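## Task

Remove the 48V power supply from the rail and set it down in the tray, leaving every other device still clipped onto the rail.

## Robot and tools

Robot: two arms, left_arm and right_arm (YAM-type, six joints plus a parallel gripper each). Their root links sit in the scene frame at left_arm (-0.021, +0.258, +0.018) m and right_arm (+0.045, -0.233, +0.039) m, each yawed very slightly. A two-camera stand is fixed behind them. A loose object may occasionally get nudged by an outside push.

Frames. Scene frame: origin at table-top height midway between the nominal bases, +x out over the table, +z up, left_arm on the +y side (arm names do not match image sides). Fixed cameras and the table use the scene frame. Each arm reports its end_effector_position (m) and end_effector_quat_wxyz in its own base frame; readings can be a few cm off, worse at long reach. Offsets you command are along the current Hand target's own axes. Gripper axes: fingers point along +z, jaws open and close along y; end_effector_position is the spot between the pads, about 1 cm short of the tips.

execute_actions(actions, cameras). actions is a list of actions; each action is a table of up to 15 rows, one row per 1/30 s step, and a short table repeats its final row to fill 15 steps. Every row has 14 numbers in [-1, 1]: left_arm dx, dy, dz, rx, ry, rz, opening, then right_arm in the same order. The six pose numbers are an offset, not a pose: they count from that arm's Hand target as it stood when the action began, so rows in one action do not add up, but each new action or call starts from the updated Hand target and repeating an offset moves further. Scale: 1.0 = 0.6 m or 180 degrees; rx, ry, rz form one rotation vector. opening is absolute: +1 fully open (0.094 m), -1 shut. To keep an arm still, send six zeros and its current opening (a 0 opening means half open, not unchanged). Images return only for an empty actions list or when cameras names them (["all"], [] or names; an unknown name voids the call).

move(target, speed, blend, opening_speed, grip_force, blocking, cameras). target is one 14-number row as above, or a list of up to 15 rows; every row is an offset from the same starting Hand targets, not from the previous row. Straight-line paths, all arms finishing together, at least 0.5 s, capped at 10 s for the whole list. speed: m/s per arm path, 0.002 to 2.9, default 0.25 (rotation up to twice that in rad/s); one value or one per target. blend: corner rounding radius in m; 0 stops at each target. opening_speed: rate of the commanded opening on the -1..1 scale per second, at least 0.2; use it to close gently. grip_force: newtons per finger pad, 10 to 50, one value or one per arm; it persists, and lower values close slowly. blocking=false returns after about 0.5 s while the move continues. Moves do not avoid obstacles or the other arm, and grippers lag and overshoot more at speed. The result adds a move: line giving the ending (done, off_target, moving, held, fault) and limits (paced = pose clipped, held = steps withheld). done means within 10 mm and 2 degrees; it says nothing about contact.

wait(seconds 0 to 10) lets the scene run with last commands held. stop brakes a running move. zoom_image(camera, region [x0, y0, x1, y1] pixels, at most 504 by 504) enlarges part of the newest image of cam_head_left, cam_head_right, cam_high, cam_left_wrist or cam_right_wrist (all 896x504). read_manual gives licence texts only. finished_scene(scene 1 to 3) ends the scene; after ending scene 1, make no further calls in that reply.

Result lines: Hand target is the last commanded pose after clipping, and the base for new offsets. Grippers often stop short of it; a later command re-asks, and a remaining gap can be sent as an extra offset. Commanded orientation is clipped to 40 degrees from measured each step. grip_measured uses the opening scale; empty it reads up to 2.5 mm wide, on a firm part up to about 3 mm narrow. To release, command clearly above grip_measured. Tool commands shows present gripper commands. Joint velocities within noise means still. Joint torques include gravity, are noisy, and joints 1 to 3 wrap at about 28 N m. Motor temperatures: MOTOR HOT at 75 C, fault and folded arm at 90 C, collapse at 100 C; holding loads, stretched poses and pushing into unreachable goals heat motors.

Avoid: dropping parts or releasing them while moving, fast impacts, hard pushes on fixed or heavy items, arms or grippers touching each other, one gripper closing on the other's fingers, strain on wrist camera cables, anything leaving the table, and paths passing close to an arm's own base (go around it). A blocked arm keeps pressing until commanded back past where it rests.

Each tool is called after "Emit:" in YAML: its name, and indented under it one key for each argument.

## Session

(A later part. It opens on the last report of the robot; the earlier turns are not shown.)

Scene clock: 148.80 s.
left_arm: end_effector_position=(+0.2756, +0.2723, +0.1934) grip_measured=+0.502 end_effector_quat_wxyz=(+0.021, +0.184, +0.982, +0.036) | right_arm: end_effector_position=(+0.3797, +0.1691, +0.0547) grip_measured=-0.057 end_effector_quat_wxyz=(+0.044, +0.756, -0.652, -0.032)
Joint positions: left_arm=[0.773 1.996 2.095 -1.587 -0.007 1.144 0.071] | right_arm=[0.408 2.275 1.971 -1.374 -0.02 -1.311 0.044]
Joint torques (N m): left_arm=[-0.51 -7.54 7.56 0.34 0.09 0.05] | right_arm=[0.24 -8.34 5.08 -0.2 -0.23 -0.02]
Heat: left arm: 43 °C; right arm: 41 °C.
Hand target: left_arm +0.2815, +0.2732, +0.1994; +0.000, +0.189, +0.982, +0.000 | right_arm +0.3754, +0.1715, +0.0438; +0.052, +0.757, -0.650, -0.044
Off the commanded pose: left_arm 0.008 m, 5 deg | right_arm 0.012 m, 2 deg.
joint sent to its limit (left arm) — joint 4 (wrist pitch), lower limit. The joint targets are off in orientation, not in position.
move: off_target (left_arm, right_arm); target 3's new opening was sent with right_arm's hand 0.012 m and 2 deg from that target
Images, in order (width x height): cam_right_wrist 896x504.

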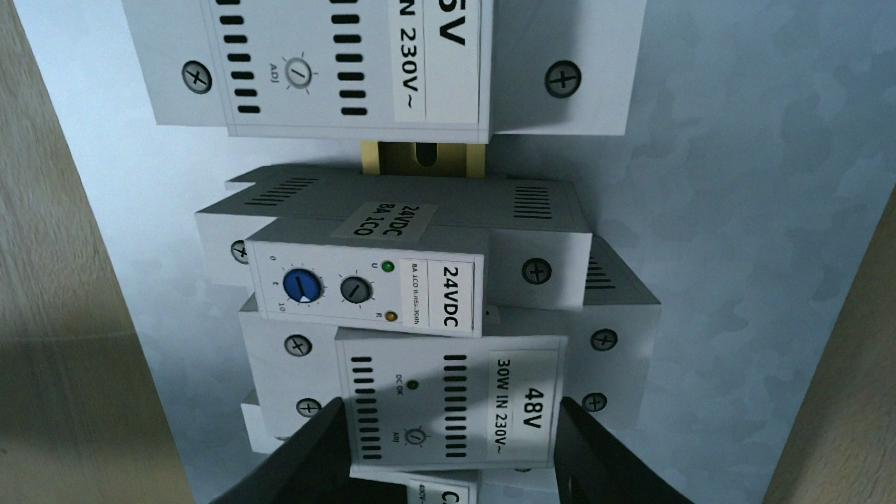

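Emit:
move:
  target:
    - [0,0,0,0,0,0,0.5,0,0,0,0,0,0,0.25]
    - [0,0,0,0,0,0,0.5,-0.0092,0.004,0.018,0,0,0,0.25]
    - [0,0,0,0,0,0,0.5,-0.0092,0.004,0.018,0,0,0,-0.35]
  speed: 0.05
  opening_speed: 0.3
  cameras: ["cam_right_wrist"]

Scene clock: 157.43 s.
left_arm: end_effector_position=(+0.2756, +0.2723, +0.1934) grip_measured=+0.502 end_effector_quat_wxyz=(+0.021, +0.184, +0.982, +0.036) | right_arm: end_effector_position=(+0.3775, +0.1691, +0.0476) grip_measured=-0.044 end_effector_quat_wxyz=(+0.047, +0.754, -0.654, -0.033)
Joint positions: left_arm=[0.773 1.996 2.095 -1.587 -0.007 1.144 0.071] | right_arm=[0.411 2.275 1.942 -1.351 -0.018 -1.303 0.045]
Joint torques (N m): left_arm=[-0.5 -7.54 7.57 0.34 0.09 0.05] | right_arm=[1.22 -8.68 3.29 0.02 -0.27 0.05]
Heat: left arm: 43 °C; right arm: 40 °C.
Hand target: left_arm +0.2815, +0.2732, +0.1994; +0.000, +0.189, +0.982, +0.000 | right_arm +0.3709, +0.1763, +0.0334; +0.052, +0.757, -0.650, -0.044
Off the commanded pose: left_arm 0.008 m, 5 deg | right_arm 0.017 m, 2 deg.
joint sent to its limit (left arm) — joint 4 (wrist pitch), lower limit. The joint targets are off in orientation, not in position.
move: off_target (left_arm, right_arm); target 3's new opening was sent with right_arm's hand 0.017 m and 1 deg from that target
Images, in order (width x height): cam_right_wrist 896x504.

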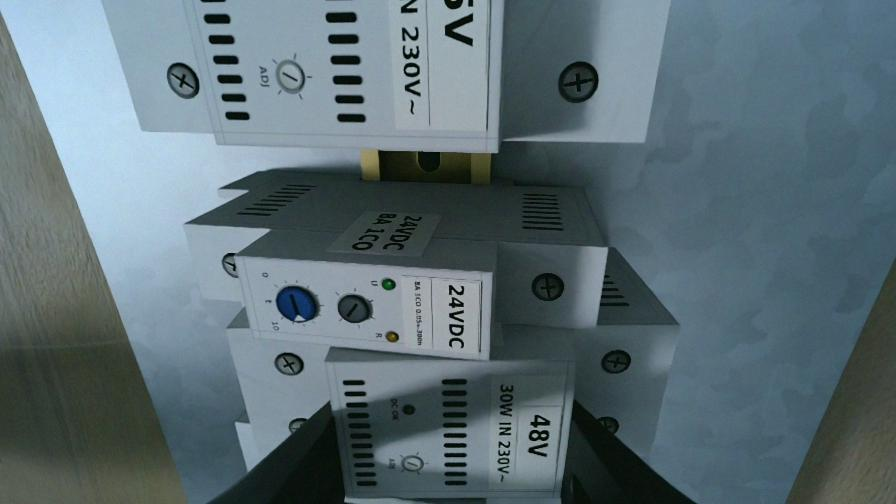

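Emit:
move:
  target:
    - [0,0,0,0,0,0,0.5,0.013,-0.008,-0.022,0,0,0,-0.35]
    - [0,0,0,0,0,0,0.5,0.013,-0.0202,-0.0283,-0.075,0,0,-0.35]
  speed: 0.05
  cameras: ["cam_right_wrist"]

Scene clock: 166.43 s.
left_arm: end_effector_position=(+0.2756, +0.2723, +0.1934) grip_measured=+0.502 end_effector_quat_wxyz=(+0.021, +0.184, +0.982, +0.036) | right_arm: end_effector_position=(+0.3828, +0.1685, +0.0493) grip_measured=-0.044 end_effector_quat_wxyz=(+0.084, +0.751, -0.651, -0.077)
Joint positions: left_arm=[0.773 1.996 2.095 -1.587 -0.007 1.144 0.071] | right_arm=[0.386 2.434 2.207 -1.564 -0.061 -1.334 0.045]
Joint torques (N m): left_arm=[-0.5 -7.54 7.56 0.34 0.09 0.05] | right_arm=[-0.75 -8.79 9.33 -0.67 -0.36 -0.16]
Heat: left arm: 44 °C; right arm: 40 °C.
Hand target: left_arm +0.2815, +0.2732, +0.1994; +0.000, +0.189, +0.982, +0.000 | right_arm +0.3862, +0.1707, +0.0485; +0.140, +0.745, -0.641, -0.120
Off the commanded pose: left_arm 0.008 m, 5 deg | right_arm 0.004 m, 8 deg.
joint sent to its limit (left arm) — joint 4 (wrist pitch), lower limit. The joint targets are off in orientation, not in position.
joint sent to its limit (right arm) — joint 4 (wrist pitch), lower limit. The joint targets are off in orientation, not in position.
move: off_target (left_arm, right_arm)
Images, in order (width x height): cam_right_wrist 896x504.

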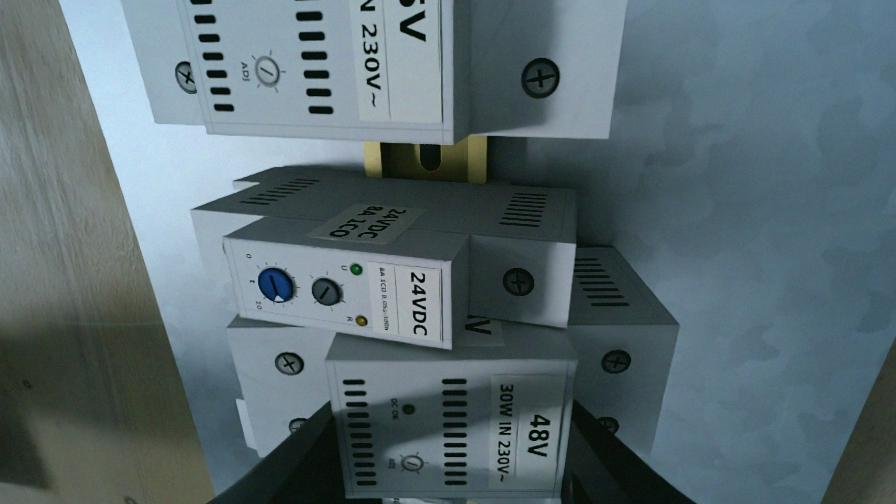

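Emit:
move:
  target:
    - [0,0,0,0,0,0,0.5,0,-0.0127,-0.0227,0,0,0,-0.35]
    - [0,0,0,0,0,0,0.5,0,-0.006,-0.05,0,0,0,-0.35]
  speed: 0.04
  cameras: ["cam_right_wrist"]

Scene clock: 174.50 s.
left_arm: end_effector_position=(+0.2756, +0.2723, +0.1934) grip_measured=+0.502 end_effector_quat_wxyz=(+0.021, +0.184, +0.982, +0.036) | right_arm: end_effector_position=(+0.3898, +0.1692, +0.0547) grip_measured=-0.044 end_effector_quat_wxyz=(+0.073, +0.751, -0.652, -0.072)
Joint positions: left_arm=[0.773 1.996 2.095 -1.587 -0.007 1.144 0.071] | right_arm=[0.381 2.442 2.247 -1.573 -0.062 -1.336 0.045]
Joint torques (N m): left_arm=[-0.51 -7.54 7.56 0.34 0.09 0.05] | right_arm=[-0.87 -12.49 10.02 -0.53 -0.35 -0.14]
Heat: left arm: 44 °C; right arm: 41 °C.
Hand target: left_arm +0.2815, +0.2732, +0.1994; +0.000, +0.189, +0.982, +0.000 | right_arm +0.4002, +0.1730, +0.0752; +0.140, +0.745, -0.641, -0.120
Off the commanded pose: left_arm 0.008 m, 5 deg | right_arm 0.023 m, 10 deg.
joint sent to its limit (left arm) — joint 4 (wrist pitch), lower limit. The joint targets are off in orientation, not in position.
joint sent to its limit (right arm) — joint 4 (wrist pitch), lower limit. The joint targets are off in orientation, not in position.
move: off_target (left_arm, right_arm)
Images, in order (width x height): cam_right_wrist 896x504.

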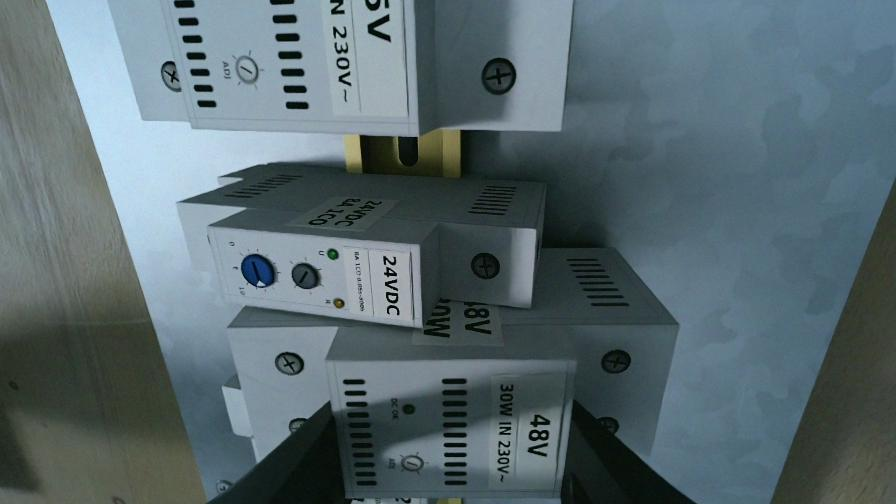

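Emit:
move:
  target: [0,0,0,0,0,0,0.5,0,0.02,-0.07,0,0,0,-0.35]
  speed: 0.05
  cameras: ["cam_right_wrist","cam_high"]

Scene clock: 180.77 s.
left_arm: end_effector_position=(+0.2756, +0.2723, +0.1934) grip_measured=+0.502 end_effector_quat_wxyz=(+0.021, +0.184, +0.982, +0.036) | right_arm: end_effector_position=(+0.3943, +0.1687, +0.0872) grip_measured=-0.044 end_effector_quat_wxyz=(+0.038, +0.753, -0.655, -0.054)
Joint positions: left_arm=[0.773 1.996 2.095 -1.587 -0.007 1.144 0.071] | right_arm=[0.376 2.362 2.247 -1.573 -0.062 -1.337 0.045]
Joint torques (N m): left_arm=[-0.5 -7.54 7.56 0.34 0.09 0.05] | right_arm=[-0.53 -14.01 10.4 -0.38 -0.36 -0.07]
Motor temperatures (°C): left_arm=[32 35 44 34 28 29 30] | right_arm=[29 39 41 31 28 30 34]
Heat: left arm: 44 °C; right arm: 41 °C.
Hand target: left_arm +0.2815, +0.2732, +0.1994; +0.000, +0.189, +0.982, +0.000 | right_arm +0.4042, +0.1736, +0.1186; +0.140, +0.745, -0.641, -0.120
Off the commanded pose: left_arm 0.008 m, 5 deg | right_arm 0.033 m, 14 deg.
joint sent to its limit (left arm) — joint 4 (wrist pitch), lower limit. The joint targets are off in orientation, not in position.
joint sent to its limit (right arm) — joint 4 (wrist pitch), lower limit. The joint targets are off in orientation, not in position.
move: off_target (left_arm, right_arm)
Images, in order (width x height): cam_high 896x504, cam_right_wrist 896x504.

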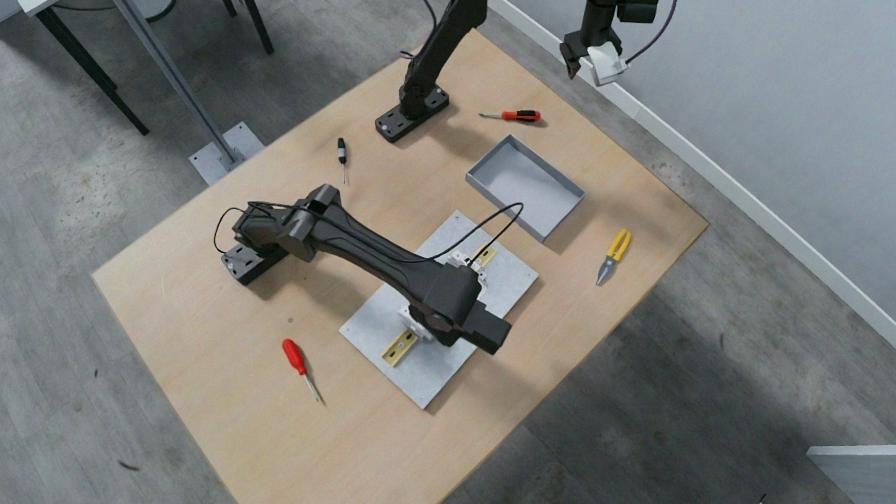

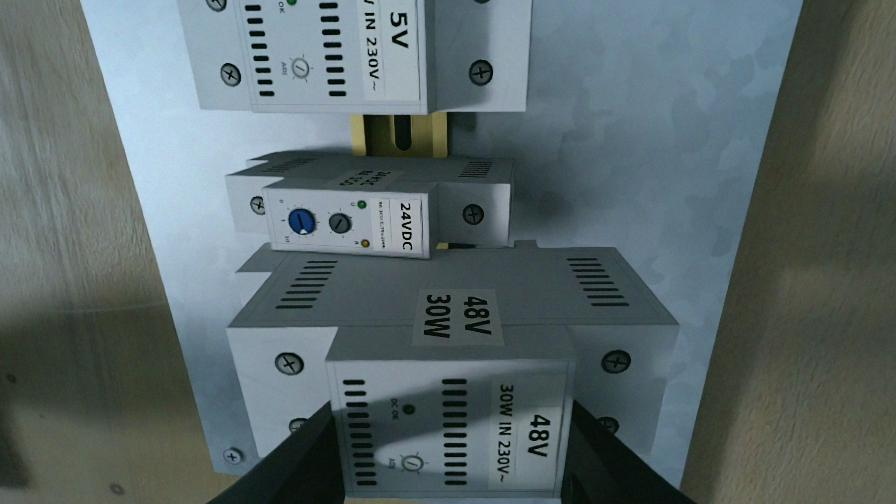

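Emit:
move:
  target:
    - [0,0,0,0,0,0,0.5,-0.005,0.081,-0.0065,0.117,0,0,-0.35]
    - [0,0,0,0,0,0,0.5,-0.2,0.242,0.055,0.117,0,0,-0.35]
    - [0,0,0,0,0,0,0.5,-0.484,0.166,0.062,0.117,0,0,-0.35]
  speed: 0.15
  blend: [0.02,0.04,0]
  cameras: ["cam_head_right","cam_high","cam_right_wrist"]

Scene clock: 189.80 s.
left_arm: end_effector_position=(+0.2756, +0.2723, +0.1934) grip_measured=+0.502 end_effector_quat_wxyz=(+0.021, +0.184, +0.982, +0.036) | right_arm: end_effector_position=(+0.2538, +0.4405, +0.1158) grip_measured=-0.044 end_effector_quat_wxyz=(-0.073, +0.758, -0.648, -0.016)
Joint positions: left_arm=[0.773 1.996 2.095 -1.587 -0.007 1.144 0.071] | right_arm=[1.044 2.539 2.686 -1.568 -0.005 -0.683 0.045]
Joint torques (N m): left_arm=[-0.5 -7.54 7.57 0.34 0.09 0.05] | right_arm=[0.18 -10.04 10.18 0.11 -0.08 0.06]
Heat: left arm: 44 °C; right arm: 42 °C.
Hand target: left_arm +0.2815, +0.2732, +0.1994; +0.000, +0.189, +0.982, +0.000 | right_arm +0.2554, +0.4447, +0.1200; +0.002, +0.759, -0.652, -0.001
Off the commanded pose: left_arm 0.008 m, 5 deg | right_arm 0.006 m, 9 deg.
joint sent to its limit (left arm) — joint 4 (wrist pitch), lower limit. The joint targets are off in orientation, not in position.
joint sent to its limit (right arm) — joint 4 (wrist pitch), lower limit. The joint targets are off in orientation, not in position.
move: off_target (left_arm, right_arm)
Images, in order (width x height): cam_head_right 896x504, cam_high 896x504, cam_right_wrist 896x504.

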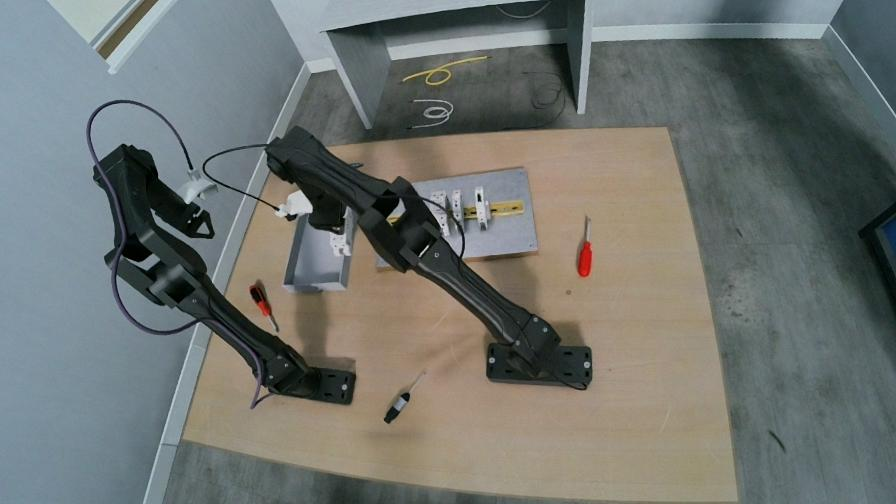

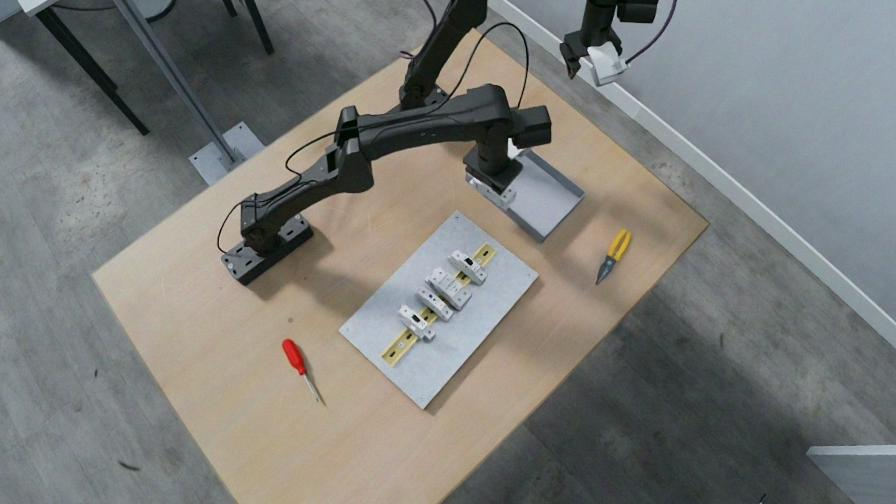

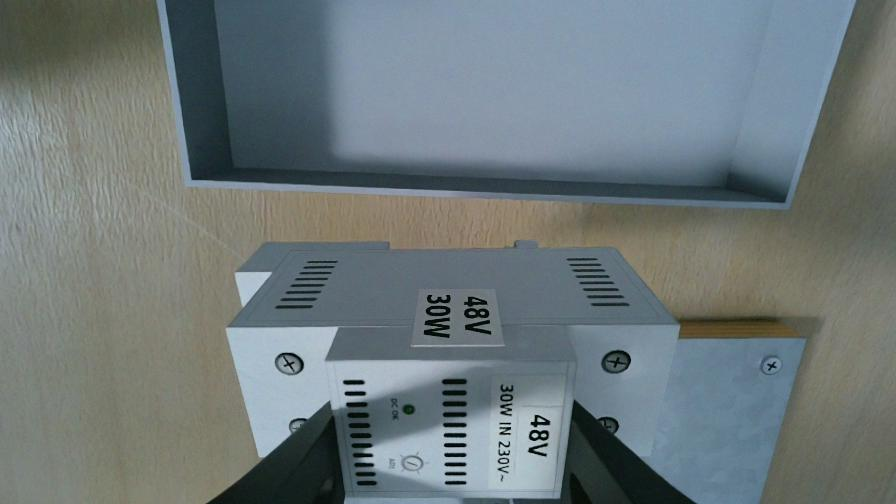

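Emit:
move:
  target:
    - [0,0,0,0,0,0,0.5,-0.12,0.016,0.033,0,0,0,-0.35]
    - [0,0,0,0,0,0,0.5,-0.12,0.016,0.115,0,0,0,-0.35]
  speed: 0.08
  cameras: ["cam_head_right","cam_high","cam_right_wrist"]

Scene clock: 201.73 s.
left_arm: end_effector_position=(+0.2756, +0.2723, +0.1934) grip_measured=+0.502 end_effector_quat_wxyz=(+0.021, +0.184, +0.982, +0.036) | right_arm: end_effector_position=(+0.2331, +0.5028, +0.0468) grip_measured=-0.044 end_effector_quat_wxyz=(-0.094, +0.755, -0.648, -0.027)
Joint positions: left_arm=[0.773 1.996 2.095 -1.587 -0.007 1.144 0.071] | right_arm=[1.134 2.761 2.826 -1.441 -0.002 -0.589 0.045]
Joint torques (N m): left_arm=[-0.51 -7.54 7.56 0.34 0.09 0.05] | right_arm=[0.5 -10.73 10.52 0.47 -0.06 0.08]
Heat: left arm: 44 °C; right arm: 43 °C.
Hand target: left_arm +0.2815, +0.2732, +0.1994; +0.000, +0.189, +0.982, +0.000 | right_arm +0.2347, +0.5143, +0.0510; +0.002, +0.759, -0.652, -0.001
Off the commanded pose: left_arm 0.008 m, 5 deg | right_arm 0.012 m, 11 deg.
elbow stopped short (right arm): the move would have taken joint 3 (elbow) straighter than the controller allows.
joint sent to its limit (left arm) — joint 4 (wrist pitch), lower limit. The joint targets are off in orientation, not in position.
move: off_target (left_arm, right_arm)
Images, in order (width x height): cam_head_right 896x504, cam_high 896x504, cam_right_wrist 896x504.

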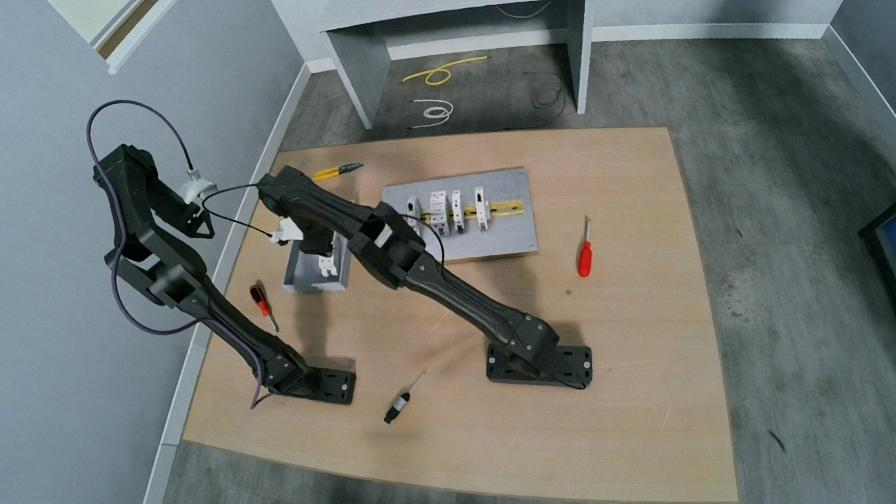

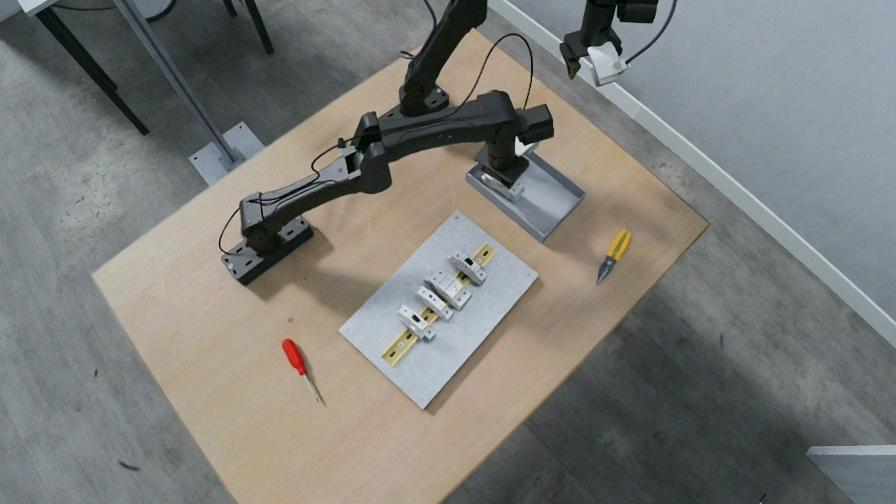

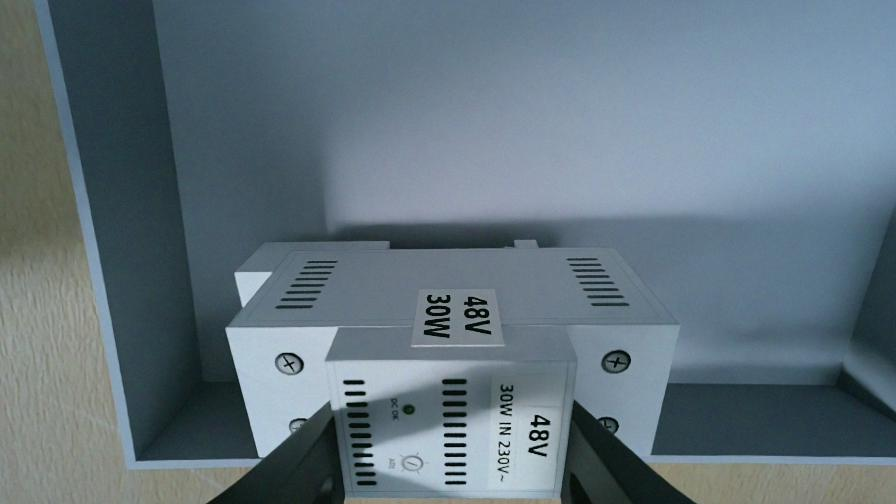

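Emit:
move:
  target: [0,0,0,0,0,0,0.5,0,0,0.055,0,0,0,-0.35]
  speed: 0.03
  cameras: ["cam_right_wrist"]

Scene clock: 209.73 s.
left_arm: end_effector_position=(+0.2756, +0.2723, +0.1934) grip_measured=+0.502 end_effector_quat_wxyz=(+0.021, +0.184, +0.982, +0.036) | right_arm: end_effector_position=(+0.2331, +0.5029, +0.0350) grip_measured=-0.044 end_effector_quat_wxyz=(-0.086, +0.756, -0.649, -0.025)
Joint positions: left_arm=[0.773 1.996 2.095 -1.587 -0.007 1.144 0.071] | right_arm=[1.134 2.793 2.845 -1.443 -0.002 -0.589 0.045]
Joint torques (N m): left_arm=[-0.5 -7.54 7.56 0.34 0.09 0.05] | right_arm=[0.53 -8.75 8.69 0.72 -0.07 0.07]
Heat: left arm: 44 °C; right arm: 43 °C.
Hand target: left_arm +0.2815, +0.2732, +0.1994; +0.000, +0.189, +0.982, +0.000 | right_arm +0.2346, +0.5143, +0.0179; +0.002, +0.759, -0.652, -0.001
Off the commanded pose: left_arm 0.008 m, 5 deg | right_arm 0.020 m, 10 deg.
elbow stopped short (right arm): the move would have taken joint 3 (elbow) straighter than the controller allows.
joint sent to its limit (left arm) — joint 4 (wrist pitch), lower limit. The joint targets are off in orientation, not in position.
move: off_target (left_arm, right_arm)
Images, in order (width x height): cam_right_wrist 896x504.

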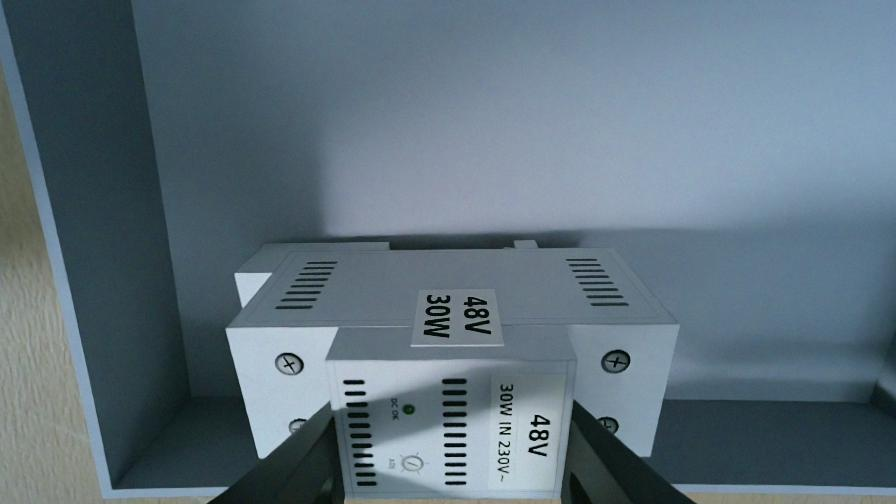

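Emit:
move:
  target: [0,0,0,0,0,0,0.5,0,0,0.03,0,0,0,-0.35]
  speed: 0.03
  cameras: ["cam_right_wrist"]

Scene clock: 217.33 s.
left_arm: end_effector_position=(+0.2756, +0.2723, +0.1934) grip_measured=+0.502 end_effector_quat_wxyz=(+0.021, +0.184, +0.982, +0.036) | right_arm: end_effector_position=(+0.2332, +0.5030, +0.0340) grip_measured=-0.044 end_effector_quat_wxyz=(-0.086, +0.756, -0.649, -0.025)
Joint positions: left_arm=[0.773 1.996 2.095 -1.587 -0.007 1.144 0.071] | right_arm=[1.134 2.804 2.863 -1.451 -0.002 -0.589 0.045]
Joint torques (N m): left_arm=[-0.5 -7.54 7.57 0.34 0.09 0.05] | right_arm=[0.53 -7.16 6.99 0.89 -0.05 0.07]
Heat: left arm: 44 °C; right arm: 42 °C.
Hand target: left_arm +0.2815, +0.2732, +0.1994; +0.000, +0.189, +0.982, +0.000 | right_arm +0.2345, +0.5143, +0.0000; +0.002, +0.759, -0.652, -0.001
Off the commanded pose: left_arm 0.008 m, 5 deg | right_arm 0.036 m, 10 deg.
elbow stopped short (right arm): the move would have taken joint 3 (elbow) straighter than the controller allows.
joint sent to its limit (left arm) — joint 4 (wrist pitch), lower limit. The joint targets are off in orientation, not in position.
move: off_target (left_arm, right_arm)
Images, in order (width x height): cam_right_wrist 896x504.

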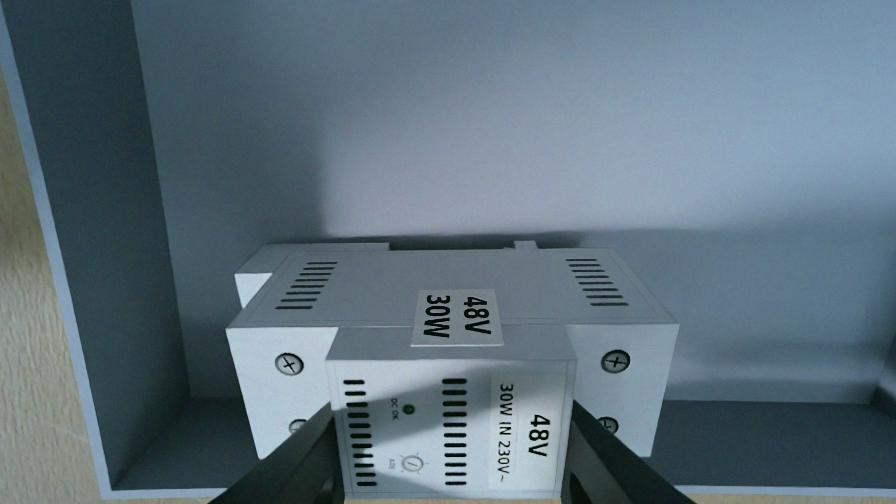

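Emit:
move:
  target:
    - [0,0,0,0,0,0,0.5,0.018,0,-0.052,0,0,0,-0.35]
    - [0,0,0,0,0,0,0.5,0.018,0,-0.052,0,0,0,0.3]
    - [0,0,0,0,0,0,0.5,0,0,-0.23,0,0,0,0.3]
  speed: [0.03,0.05,0.08]
  opening_speed: 0.4
  cameras: ["cam_head_right","cam_high","cam_right_wrist"]

Emit:
zoom_image:
  camera: "cam_high"
  region: [370, 220, 520, 370]

Scene clock: 227.93 s.
left_arm: end_effector_position=(+0.2756, +0.2723, +0.1934) grip_measured=+0.502 end_effector_quat_wxyz=(+0.021, +0.184, +0.982, +0.036) | right_arm: end_effector_position=(+0.2376, +0.5096, +0.1141) grip_measured=+0.298 end_effector_quat_wxyz=(-0.158, +0.748, -0.643, -0.046)
Joint positions: left_arm=[0.773 1.996 2.095 -1.587 -0.007 1.144 0.071] | right_arm=[1.132 2.656 2.863 -1.447 -0.003 -0.589 0.061]
Joint torques (N m): left_arm=[-0.5 -7.54 7.57 0.34 0.09 0.05] | right_arm=[0.68 -14.64 6.83 0.7 -0.04 0.07]
Heat: left arm: 44 °C; right arm: 41 °C.
Hand target: left_arm +0.2815, +0.2732, +0.1994; +0.000, +0.189, +0.982, +0.000 | right_arm +0.2352, +0.5144, +0.1381; +0.001, +0.758, -0.652, -0.001
Off the commanded pose: left_arm 0.008 m, 5 deg | right_arm 0.024 m, 19 deg.
elbow stopped short (right arm): the move would have taken joint 3 (elbow) straighter than the controller allows.
joint sent to its limit (left arm) — joint 4 (wrist pitch), lower limit. The joint targets are off in orientation, not in position.
move: off_target (left_arm, right_arm); target 2's new opening was sent with right_arm's hand 0.004 m and 10 deg from that target
Images, in order (width x height): cam_head_right 896x504, cam_high 896x504, cam_right_wrist 896x504.

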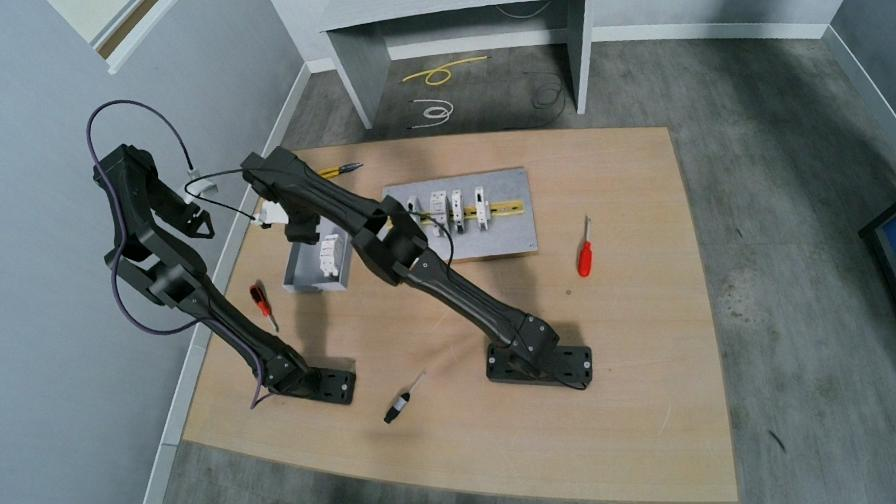

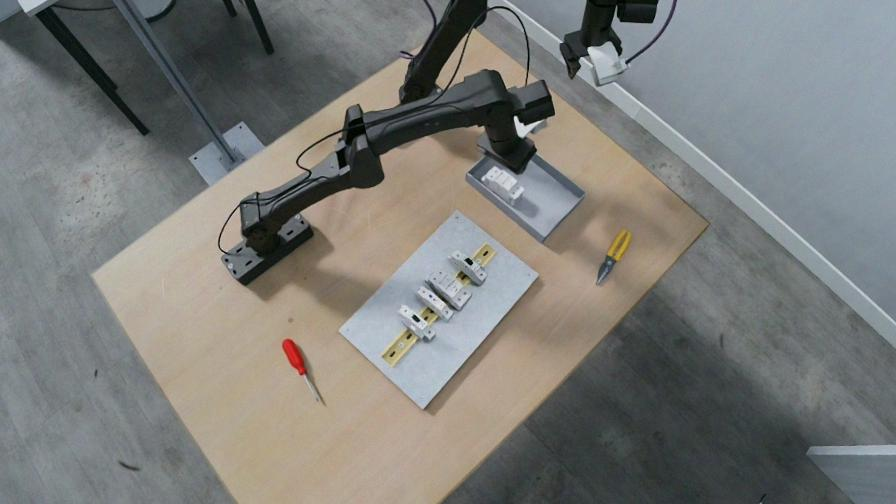

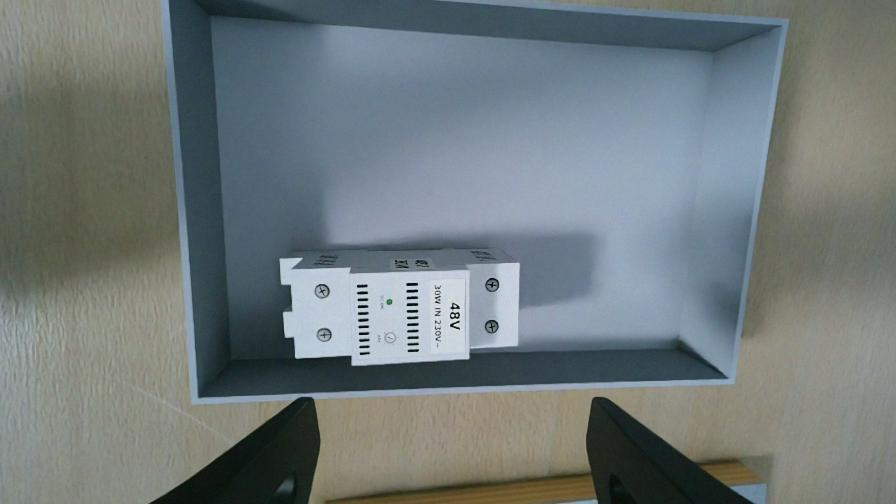

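Scaled by 3.360 from the camera's 896x504 image, which has a finer 1280x720 frame.

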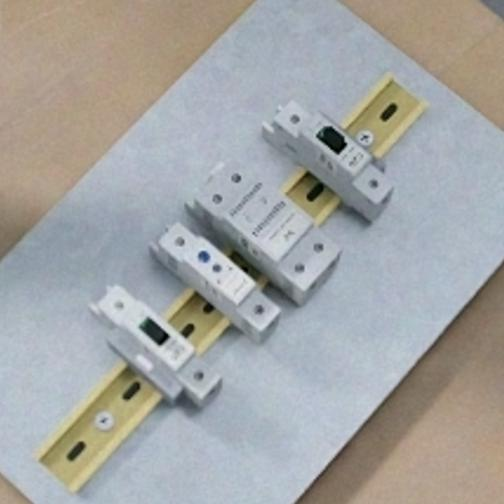

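Emit:
finished_scene:
  scene: 3

The scene is finished: the task was done.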